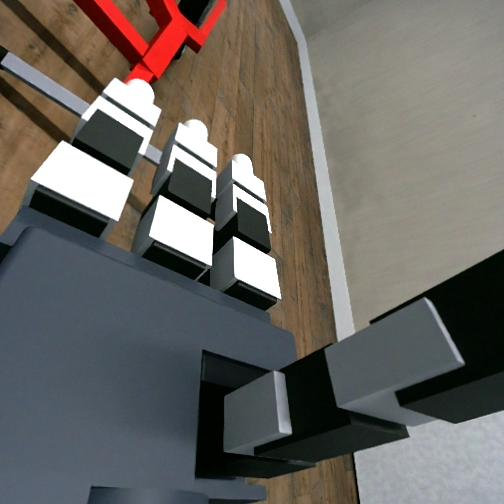

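Call:
move --base '{"strafe_m": -0.18}' --joints '{"joint_1_rad": 0.02, "joint_2_rad": 2.16, "joint_3_rad": 3.142, "joint_4_rad": -1.13, "joint_5_rad": 0.0, "joint_6_rad": 1.6, "joint_7_rad": 3.63}' --min_time_s 4 --cameras '["all"]'

Scene clock: 2636.80 s.
move: done
base_odometry: x=-0.856 y=-0.032 heading=-1.738
base_tilt: forward=-0.3 right=+0.0
base_status: done
joint_positions: joint_1_rad=-0.003 joint_2_rad=+2.131 joint_3_rad=+3.142 joint_4_rad=-1.155 joint_5_rad=-0.011 joint_6_rad=+1.526 joint_7_rad=+3.552 hand_index_mcp=+0.763 hand_index_abd=+0.001 hand_index_pip=+0.580 hand_index_dip=+0.697 hand_middle_mcp=+0.760 hand_middle_abd=+0.001 hand_middle_pip=+0.580 hand_middle_dip=+0.697 hand_ring_mcp=+0.762 hand_ring_abd=+0.001 hand_ring_pip=+0.580 hand_ring_dip=+0.697 hand_thumb_cmc=-0.571 hand_thumb_axl=+0.678 hand_thumb_mcp=+0.227 hand_thumb_ipl=+0.166 hand_current_limit=+0.400 hand_speed=-0.600
joint_status: all done
hand_state: goal,goal,goal,goal,goal,goal,goal,goal,goal,goal,goal,goal,goal,goal,goal,goal
index_mcp_current_ma: 41
index_abd_current_ma: 2
index_pip_current_ma: 0
index_dip_current_ma: -6
middle_mcp_current_ma: 31
middle_abd_current_ma: 2
middle_pip_current_ma: 0
middle_dip_current_ma: -6
ring_mcp_current_ma: 38
ring_abd_current_ma: 2
ring_pip_current_ma: 0
ring_dip_current_ma: -6
thumb_cmc_current_ma: -2
thumb_axl_current_ma: 0
thumb_mcp_current_ma: -10
thumb_ipl_current_ma: -5
hand_goal_index_mcp: 0.750
hand_goal_index_abd: 0.000
hand_goal_index_pip: 0.580
hand_goal_index_dip: 0.700
hand_goal_middle_mcp: 0.750
hand_goal_middle_abd: 0.000
hand_goal_middle_pip: 0.580
hand_goal_middle_dip: 0.700
hand_goal_ring_mcp: 0.750
hand_goal_ring_abd: 0.000
hand_goal_ring_pip: 0.580
hand_goal_ring_dip: 0.700
hand_goal_thumb_cmc: -0.570
hand_goal_thumb_axl: 0.678
hand_goal_thumb_mcp: 0.230
hand_goal_thumb_ipl: 0.168
motor_effort: joint_1_rad=+0(3) joint_2_rad=-30(37) joint_3_rad=+0(2) joint_4_rad=+3(5) joint_5_rad=+0(2) joint_6_rad=+10(10) joint_7_rad=+0(1)
hand_pose: x=+0.7428 y=+0.0130 z=+0.1758 quat_wxyz=(-0.534, -0.424, -0.644, -0.347) (m; base frame)
hand_target: x=+0.7321 y=+0.0089 z=+0.1863 quat_wxyz=(-0.572, -0.392, -0.637, -0.336) (m; base frame)
hand_status: not commanded
pictures: base_camera, wrist_camera
camera_calibration:
wrist_camera: T_world_to_cam=[[0.0988205, -0.454237, 0.885383, -0.201199], [-0.768172, -0.600413, -0.222298, 0.569194], [0.632571, -0.658159, -0.408265, -0.261757], [0, 0, 0, 1]] pos_world=[0.622701, 0.0780812, 0.197802]

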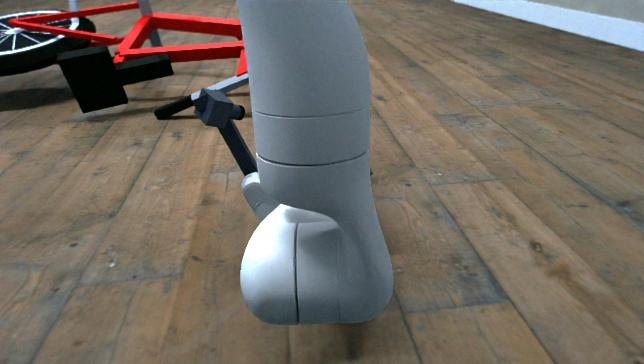

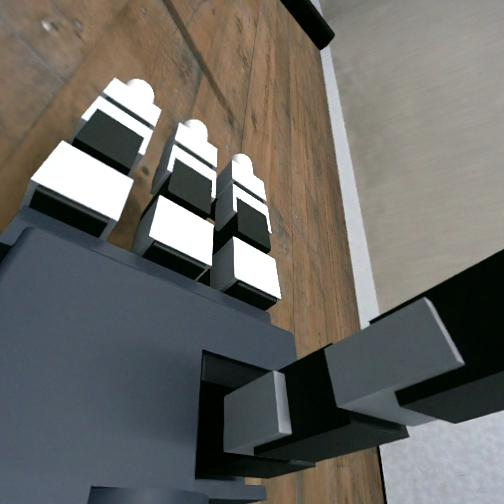

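Call:
move --base '{"translate_m": 0.22}' --speeds '{"translate_m": 0.15}' --cameras '["all"]'

Scene clock: 2651.93 s.
move: done
base_odometry: x=-0.893 y=-0.249 heading=-1.738
base_tilt: forward=-0.2 right=+0.0
base_status: done
joint_positions: joint_1_rad=-0.003 joint_2_rad=+2.137 joint_3_rad=+3.142 joint_4_rad=-1.149 joint_5_rad=-0.011 joint_6_rad=+1.527 joint_7_rad=+3.552 hand_index_mcp=+0.763 hand_index_abd=+0.001 hand_index_pip=+0.580 hand_index_dip=+0.697 hand_middle_mcp=+0.760 hand_middle_abd=+0.001 hand_middle_pip=+0.580 hand_middle_dip=+0.697 hand_ring_mcp=+0.762 hand_ring_abd=+0.001 hand_ring_pip=+0.580 hand_ring_dip=+0.697 hand_thumb_cmc=-0.571 hand_thumb_axl=+0.678 hand_thumb_mcp=+0.227 hand_thumb_ipl=+0.166 hand_current_limit=+0.400 hand_speed=-0.600
joint_status: not commanded
hand_state: goal,goal,goal,goal,goal,goal,goal,goal,goal,goal,goal,goal,goal,goal,goal,goal
index_mcp_current_ma: 41
index_abd_current_ma: 2
index_pip_current_ma: 0
index_dip_current_ma: -6
middle_mcp_current_ma: 31
middle_abd_current_ma: 2
middle_pip_current_ma: 0
middle_dip_current_ma: -6
ring_mcp_current_ma: 38
ring_abd_current_ma: 2
ring_pip_current_ma: 0
ring_dip_current_ma: -6
thumb_cmc_current_ma: -2
thumb_axl_current_ma: 0
thumb_mcp_current_ma: -10
thumb_ipl_current_ma: -5
hand_goal_index_mcp: 0.750
hand_goal_index_abd: 0.000
hand_goal_index_pip: 0.580
hand_goal_index_dip: 0.700
hand_goal_middle_mcp: 0.750
hand_goal_middle_abd: 0.000
hand_goal_middle_pip: 0.580
hand_goal_middle_dip: 0.700
hand_goal_ring_mcp: 0.750
hand_goal_ring_abd: 0.000
hand_goal_ring_pip: 0.580
hand_goal_ring_dip: 0.700
hand_goal_thumb_cmc: -0.570
hand_goal_thumb_axl: 0.678
hand_goal_thumb_mcp: 0.230
hand_goal_thumb_ipl: 0.168
motor_effort: joint_1_rad=+0(1) joint_2_rad=-31(32) joint_3_rad=+0(1) joint_4_rad=+3(4) joint_5_rad=-1(1) joint_6_rad=+9(10) joint_7_rad=+0(0)
hand_pose: x=+0.7414 y=+0.0130 z=+0.1742 quat_wxyz=(-0.535, -0.424, -0.643, -0.347) (m; base frame)
hand_target: x=+0.7321 y=+0.0089 z=+0.1863 quat_wxyz=(-0.572, -0.392, -0.637, -0.336) (m; base frame)
hand_status: not commanded
pictures: base_camera, wrist_camera
camera_calibration:
wrist_camera: T_world_to_cam=[[0.0976322, -0.454143, 0.885563, -0.198807], [-0.76797, -0.600335, -0.223202, 0.567624], [0.633001, -0.658294, -0.40738, -0.262035], [0, 0, 0, 1]] pos_world=[0.621197, 0.0779817, 0.196003]

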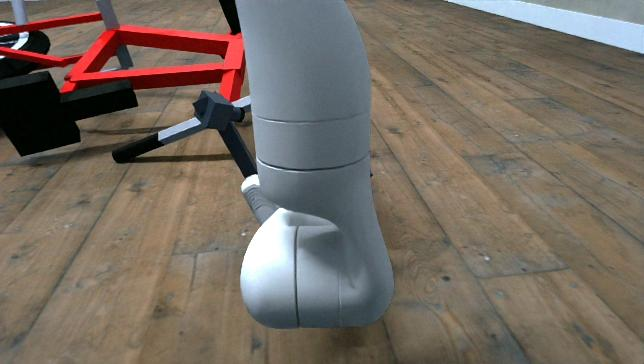

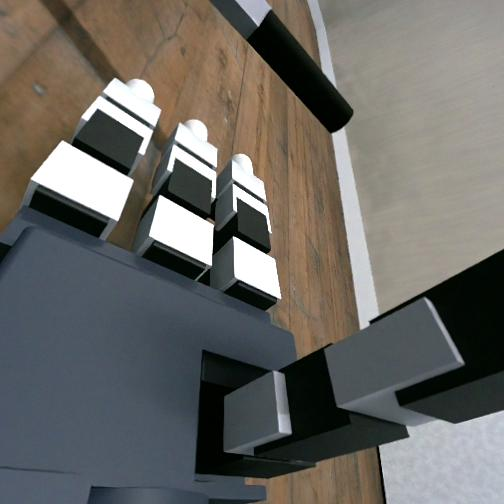

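Call:
move --joints '{"joint_2_rad": 2.18}' --min_time_s 1

Call:
move --base '{"translate_m": 0.12}' --speeds '{"translate_m": 0.1}' --cameras '["all"]'

Scene clock: 2679.83 s.
move: done
base_odometry: x=-0.893 y=-0.249 heading=-1.738
base_tilt: forward=-0.3 right=+0.0
base_status: not commanded
joint_positions: joint_1_rad=-0.003 joint_2_rad=+2.146 joint_3_rad=+3.142 joint_4_rad=-1.149 joint_5_rad=-0.011 joint_6_rad=+1.527 joint_7_rad=+3.552 hand_index_mcp=+0.763 hand_index_abd=+0.001 hand_index_pip=+0.580 hand_index_dip=+0.697 hand_middle_mcp=+0.760 hand_middle_abd=+0.001 hand_middle_pip=+0.580 hand_middle_dip=+0.697 hand_ring_mcp=+0.762 hand_ring_abd=+0.001 hand_ring_pip=+0.580 hand_ring_dip=+0.697 hand_thumb_cmc=-0.571 hand_thumb_axl=+0.678 hand_thumb_mcp=+0.227 hand_thumb_ipl=+0.166 hand_current_limit=+0.400 hand_speed=-0.600
joint_status: all done
hand_state: goal,goal,goal,goal,goal,goal,goal,goal,goal,goal,goal,goal,goal,goal,goal,goal
index_mcp_current_ma: 41
index_abd_current_ma: 2
index_pip_current_ma: 0
index_dip_current_ma: -6
middle_mcp_current_ma: 31
middle_abd_current_ma: 2
middle_pip_current_ma: 0
middle_dip_current_ma: -6
ring_mcp_current_ma: 38
ring_abd_current_ma: 2
ring_pip_current_ma: 0
ring_dip_current_ma: -6
thumb_cmc_current_ma: -2
thumb_axl_current_ma: 0
thumb_mcp_current_ma: -10
thumb_ipl_current_ma: -5
hand_goal_index_mcp: 0.750
hand_goal_index_abd: 0.000
hand_goal_index_pip: 0.580
hand_goal_index_dip: 0.700
hand_goal_middle_mcp: 0.750
hand_goal_middle_abd: 0.000
hand_goal_middle_pip: 0.580
hand_goal_middle_dip: 0.700
hand_goal_ring_mcp: 0.750
hand_goal_ring_abd: 0.000
hand_goal_ring_pip: 0.580
hand_goal_ring_dip: 0.700
hand_goal_thumb_cmc: -0.570
hand_goal_thumb_axl: 0.678
hand_goal_thumb_mcp: 0.230
hand_goal_thumb_ipl: 0.168
motor_effort: joint_1_rad=-1(1) joint_2_rad=-30(31) joint_3_rad=+0(1) joint_4_rad=+3(4) joint_5_rad=+0(1) joint_6_rad=+9(10) joint_7_rad=+0(0)
hand_pose: x=+0.7364 y=+0.0130 z=+0.1681 quat_wxyz=(-0.532, -0.426, -0.646, -0.345) (m; base frame)
hand_target: x=+0.7221 y=+0.0091 z=+0.1742 quat_wxyz=(-0.566, -0.395, -0.643, -0.332) (m; base frame)
hand_status: not commanded
pictures: none

Scene clock: 2681.63 s.
move: done
base_odometry: x=-0.913 y=-0.367 heading=-1.738
base_tilt: forward=-0.3 right=+0.0
base_status: done
joint_positions: joint_1_rad=-0.003 joint_2_rad=+2.156 joint_3_rad=+3.142 joint_4_rad=-1.148 joint_5_rad=-0.011 joint_6_rad=+1.528 joint_7_rad=+3.552 hand_index_mcp=+0.763 hand_index_abd=+0.001 hand_index_pip=+0.580 hand_index_dip=+0.697 hand_middle_mcp=+0.760 hand_middle_abd=+0.001 hand_middle_pip=+0.580 hand_middle_dip=+0.697 hand_ring_mcp=+0.762 hand_ring_abd=+0.001 hand_ring_pip=+0.580 hand_ring_dip=+0.697 hand_thumb_cmc=-0.571 hand_thumb_axl=+0.678 hand_thumb_mcp=+0.227 hand_thumb_ipl=+0.166 hand_current_limit=+0.400 hand_speed=-0.600
joint_status: not commanded
hand_state: goal,goal,goal,goal,goal,goal,goal,goal,goal,goal,goal,goal,goal,goal,goal,goal
index_mcp_current_ma: 41
index_abd_current_ma: 2
index_pip_current_ma: 0
index_dip_current_ma: -6
middle_mcp_current_ma: 31
middle_abd_current_ma: 2
middle_pip_current_ma: 0
middle_dip_current_ma: -6
ring_mcp_current_ma: 38
ring_abd_current_ma: 2
ring_pip_current_ma: 0
ring_dip_current_ma: -6
thumb_cmc_current_ma: -2
thumb_axl_current_ma: 0
thumb_mcp_current_ma: -10
thumb_ipl_current_ma: -5
hand_goal_index_mcp: 0.750
hand_goal_index_abd: 0.000
hand_goal_index_pip: 0.580
hand_goal_index_dip: 0.700
hand_goal_middle_mcp: 0.750
hand_goal_middle_abd: 0.000
hand_goal_middle_pip: 0.580
hand_goal_middle_dip: 0.700
hand_goal_ring_mcp: 0.750
hand_goal_ring_abd: 0.000
hand_goal_ring_pip: 0.580
hand_goal_ring_dip: 0.700
hand_goal_thumb_cmc: -0.570
hand_goal_thumb_axl: 0.678
hand_goal_thumb_mcp: 0.230
hand_goal_thumb_ipl: 0.168
motor_effort: joint_1_rad=-1(1) joint_2_rad=-30(32) joint_3_rad=-1(1) joint_4_rad=+2(4) joint_5_rad=+0(1) joint_6_rad=+9(10) joint_7_rad=+0(0)
hand_pose: x=+0.7319 y=+0.0129 z=+0.1629 quat_wxyz=(-0.529, -0.427, -0.648, -0.343) (m; base frame)
hand_target: x=+0.7221 y=+0.0091 z=+0.1742 quat_wxyz=(-0.566, -0.395, -0.643, -0.332) (m; base frame)
hand_status: not commanded
pictures: base_camera, wrist_camera
camera_calibration:
wrist_camera: T_world_to_cam=[[0.112648, -0.454163, 0.883768, -0.198548], [-0.771672, -0.600305, -0.210133, 0.558425], [0.625966, -0.658308, -0.418088, -0.253788], [0, 0, 0, 1]] pos_world=[0.612149, 0.0779816, 0.186709]

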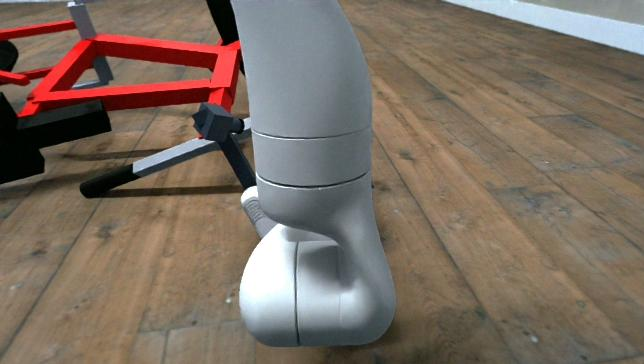

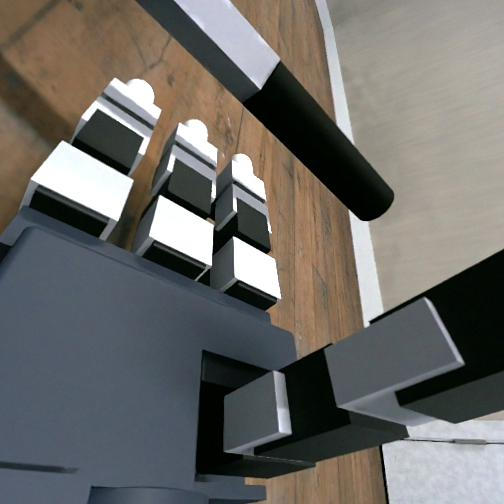

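Call:
move --base '{"translate_m": 0.06}' --speeds '{"translate_m": 0.06}' --cameras '["wrist_camera"]'

Scene clock: 2694.17 s.
move: done
base_odometry: x=-0.923 y=-0.427 heading=-1.738
base_tilt: forward=-0.3 right=+0.0
base_status: done
joint_positions: joint_1_rad=-0.003 joint_2_rad=+2.158 joint_3_rad=+3.142 joint_4_rad=-1.148 joint_5_rad=-0.011 joint_6_rad=+1.528 joint_7_rad=+3.552 hand_index_mcp=+0.763 hand_index_abd=+0.001 hand_index_pip=+0.580 hand_index_dip=+0.697 hand_middle_mcp=+0.760 hand_middle_abd=+0.001 hand_middle_pip=+0.580 hand_middle_dip=+0.697 hand_ring_mcp=+0.762 hand_ring_abd=+0.001 hand_ring_pip=+0.580 hand_ring_dip=+0.697 hand_thumb_cmc=-0.571 hand_thumb_axl=+0.678 hand_thumb_mcp=+0.227 hand_thumb_ipl=+0.166 hand_current_limit=+0.400 hand_speed=-0.600
joint_status: not commanded
hand_state: goal,goal,goal,goal,goal,goal,goal,goal,goal,goal,goal,goal,goal,goal,goal,goal
index_mcp_current_ma: 41
index_abd_current_ma: 2
index_pip_current_ma: 0
index_dip_current_ma: -6
middle_mcp_current_ma: 31
middle_abd_current_ma: 2
middle_pip_current_ma: 0
middle_dip_current_ma: -6
ring_mcp_current_ma: 38
ring_abd_current_ma: 2
ring_pip_current_ma: 0
ring_dip_current_ma: -6
thumb_cmc_current_ma: -2
thumb_axl_current_ma: 0
thumb_mcp_current_ma: -10
thumb_ipl_current_ma: -5
hand_goal_index_mcp: 0.750
hand_goal_index_abd: 0.000
hand_goal_index_pip: 0.580
hand_goal_index_dip: 0.700
hand_goal_middle_mcp: 0.750
hand_goal_middle_abd: 0.000
hand_goal_middle_pip: 0.580
hand_goal_middle_dip: 0.700
hand_goal_ring_mcp: 0.750
hand_goal_ring_abd: 0.000
hand_goal_ring_pip: 0.580
hand_goal_ring_dip: 0.700
hand_goal_thumb_cmc: -0.570
hand_goal_thumb_axl: 0.678
hand_goal_thumb_mcp: 0.230
hand_goal_thumb_ipl: 0.168
motor_effort: joint_1_rad=-1(1) joint_2_rad=-30(31) joint_3_rad=+1(1) joint_4_rad=+3(4) joint_5_rad=-1(1) joint_6_rad=+9(10) joint_7_rad=+0(0)
hand_pose: x=+0.7310 y=+0.0129 z=+0.1619 quat_wxyz=(-0.529, -0.427, -0.648, -0.343) (m; base frame)
hand_target: x=+0.7221 y=+0.0091 z=+0.1742 quat_wxyz=(-0.566, -0.395, -0.643, -0.332) (m; base frame)
hand_status: not commanded
pictures: wrist_camera
camera_calibration:
wrist_camera: T_world_to_cam=[[0.11379, -0.454156, 0.883626, -0.198425], [-0.77192, -0.600331, -0.209146, 0.557613], [0.625452, -0.65829, -0.418884, -0.253163], [0, 0, 0, 1]] pos_world=[0.611353, 0.0779816, 0.185909]

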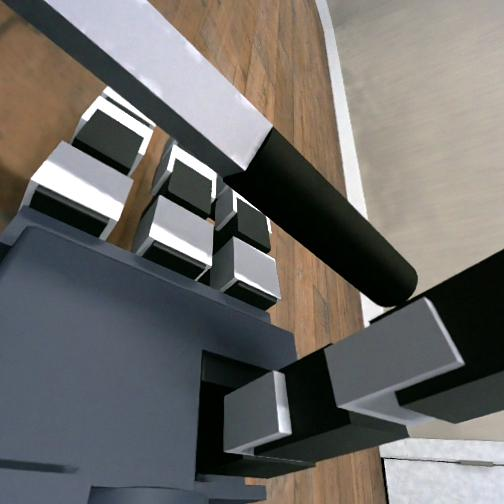

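Call:
move --base '{"translate_m": 0.045}' --speeds '{"translate_m": 0.05}' --cameras '["all"]'

Scene clock: 2702.17 s.
move: done
base_odometry: x=-0.931 y=-0.471 heading=-1.738
base_tilt: forward=-0.3 right=+0.0
base_status: done
joint_positions: joint_1_rad=-0.003 joint_2_rad=+2.159 joint_3_rad=+3.142 joint_4_rad=-1.147 joint_5_rad=-0.011 joint_6_rad=+1.529 joint_7_rad=+3.552 hand_index_mcp=+0.763 hand_index_abd=+0.001 hand_index_pip=+0.580 hand_index_dip=+0.697 hand_middle_mcp=+0.760 hand_middle_abd=+0.001 hand_middle_pip=+0.580 hand_middle_dip=+0.697 hand_ring_mcp=+0.762 hand_ring_abd=+0.001 hand_ring_pip=+0.580 hand_ring_dip=+0.697 hand_thumb_cmc=-0.571 hand_thumb_axl=+0.678 hand_thumb_mcp=+0.227 hand_thumb_ipl=+0.166 hand_current_limit=+0.400 hand_speed=-0.600
joint_status: not commanded
hand_state: goal,goal,goal,goal,goal,goal,goal,goal,goal,goal,goal,goal,goal,goal,goal,goal
index_mcp_current_ma: 41
index_abd_current_ma: 2
index_pip_current_ma: 0
index_dip_current_ma: -6
middle_mcp_current_ma: 31
middle_abd_current_ma: 2
middle_pip_current_ma: 0
middle_dip_current_ma: -6
ring_mcp_current_ma: 38
ring_abd_current_ma: 2
ring_pip_current_ma: 0
ring_dip_current_ma: -6
thumb_cmc_current_ma: -2
thumb_axl_current_ma: 0
thumb_mcp_current_ma: -10
thumb_ipl_current_ma: -5
hand_goal_index_mcp: 0.750
hand_goal_index_abd: 0.000
hand_goal_index_pip: 0.580
hand_goal_index_dip: 0.700
hand_goal_middle_mcp: 0.750
hand_goal_middle_abd: 0.000
hand_goal_middle_pip: 0.580
hand_goal_middle_dip: 0.700
hand_goal_ring_mcp: 0.750
hand_goal_ring_abd: 0.000
hand_goal_ring_pip: 0.580
hand_goal_ring_dip: 0.700
hand_goal_thumb_cmc: -0.570
hand_goal_thumb_axl: 0.678
hand_goal_thumb_mcp: 0.230
hand_goal_thumb_ipl: 0.168
motor_effort: joint_1_rad=-1(1) joint_2_rad=-29(31) joint_3_rad=+0(1) joint_4_rad=+2(4) joint_5_rad=-1(1) joint_6_rad=+9(10) joint_7_rad=+0(0)
hand_pose: x=+0.7306 y=+0.0129 z=+0.1616 quat_wxyz=(-0.529, -0.427, -0.648, -0.343) (m; base frame)
hand_target: x=+0.7221 y=+0.0091 z=+0.1742 quat_wxyz=(-0.566, -0.395, -0.643, -0.332) (m; base frame)
hand_status: not commanded
pictures: base_camera, wrist_camera
camera_calibration:
wrist_camera: T_world_to_cam=[[0.114093, -0.454037, 0.883648, -0.198313], [-0.771946, -0.600407, -0.208831, 0.557206], [0.625365, -0.658302, -0.418994, -0.252964], [0, 0, 0, 1]] pos_world=[0.610955, 0.077982, 0.18561]

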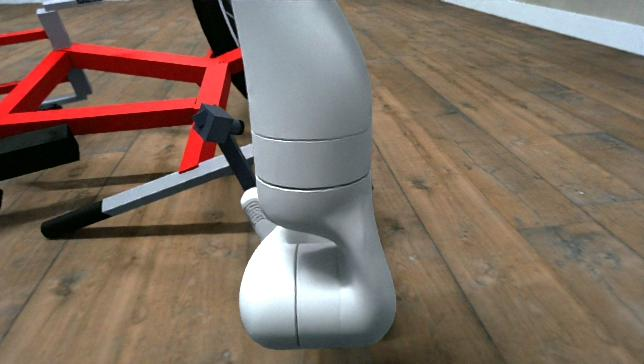

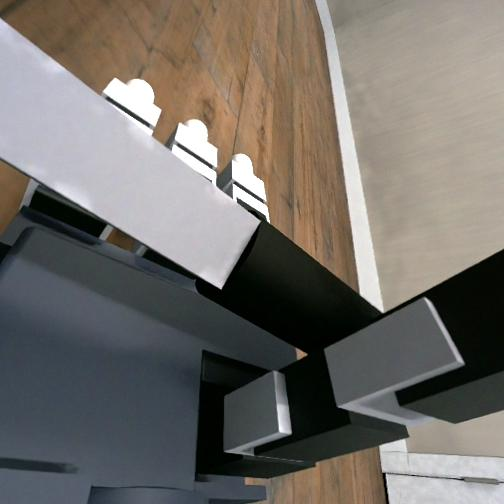

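Call:
move --joints '{"hand_index_mcp": 0.134, "hand_index_pip": 0.0, "hand_index_dip": 0.3, "hand_middle_mcp": 0.134, "hand_middle_pip": 0.0, "hand_middle_dip": 0.3, "hand_ring_mcp": 0.134, "hand_ring_pip": 0.0, "hand_ring_dip": 0.3, "hand_current_limit": 0.6}' --cameras '["wrist_camera"]'

Scene clock: 2709.53 s.
move: done
base_odometry: x=-0.931 y=-0.471 heading=-1.738
base_tilt: forward=-0.3 right=+0.0
base_status: not commanded
joint_positions: joint_1_rad=-0.003 joint_2_rad=+2.159 joint_3_rad=+3.142 joint_4_rad=-1.147 joint_5_rad=-0.011 joint_6_rad=+1.529 joint_7_rad=+3.553 hand_index_mcp=+0.153 hand_index_abd=+0.001 hand_index_pip=+0.004 hand_index_dip=+0.303 hand_middle_mcp=+0.149 hand_middle_abd=+0.001 hand_middle_pip=+0.004 hand_middle_dip=+0.303 hand_ring_mcp=+0.152 hand_ring_abd=+0.001 hand_ring_pip=+0.004 hand_ring_dip=+0.303 hand_thumb_cmc=-0.571 hand_thumb_axl=+0.678 hand_thumb_mcp=+0.227 hand_thumb_ipl=+0.166 hand_current_limit=+0.600 hand_speed=-0.600
joint_status: all done
hand_state: goal,goal,goal,goal,goal,goal,goal,goal,goal,goal,goal,goal,goal,goal,goal,goal
index_mcp_current_ma: 65
index_abd_current_ma: 2
index_pip_current_ma: 11
index_dip_current_ma: 7
middle_mcp_current_ma: 50
middle_abd_current_ma: 2
middle_pip_current_ma: 10
middle_dip_current_ma: 7
ring_mcp_current_ma: 61
ring_abd_current_ma: 2
ring_pip_current_ma: 10
ring_dip_current_ma: 7
thumb_cmc_current_ma: -2
thumb_axl_current_ma: 0
thumb_mcp_current_ma: -10
thumb_ipl_current_ma: -5
hand_goal_index_mcp: 0.134
hand_goal_index_abd: 0.000
hand_goal_index_pip: 0.000
hand_goal_index_dip: 0.300
hand_goal_middle_mcp: 0.134
hand_goal_middle_abd: 0.000
hand_goal_middle_pip: 0.000
hand_goal_middle_dip: 0.300
hand_goal_ring_mcp: 0.134
hand_goal_ring_abd: 0.000
hand_goal_ring_pip: 0.000
hand_goal_ring_dip: 0.300
hand_goal_thumb_cmc: -0.570
hand_goal_thumb_axl: 0.678
hand_goal_thumb_mcp: 0.230
hand_goal_thumb_ipl: 0.168
motor_effort: joint_1_rad=+0(1) joint_2_rad=-29(31) joint_3_rad=+0(1) joint_4_rad=+3(4) joint_5_rad=+0(1) joint_6_rad=+9(10) joint_7_rad=+0(0)
hand_pose: x=+0.7306 y=+0.0129 z=+0.1616 quat_wxyz=(-0.529, -0.427, -0.648, -0.343) (m; base frame)
hand_target: x=+0.7221 y=+0.0091 z=+0.1742 quat_wxyz=(-0.566, -0.395, -0.643, -0.332) (m; base frame)
hand_status: not commanded
pictures: wrist_camera
camera_calibration:
wrist_camera: T_world_to_cam=[[0.113845, -0.453708, 0.883848, -0.198226], [-0.771915, -0.600456, -0.208806, 0.557187], [0.625449, -0.658484, -0.418583, -0.253075], [0, 0, 0, 1]] pos_world=[0.610954, 0.0779832, 0.185612]

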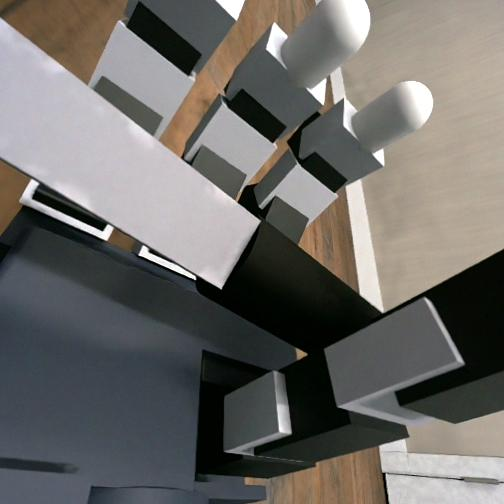

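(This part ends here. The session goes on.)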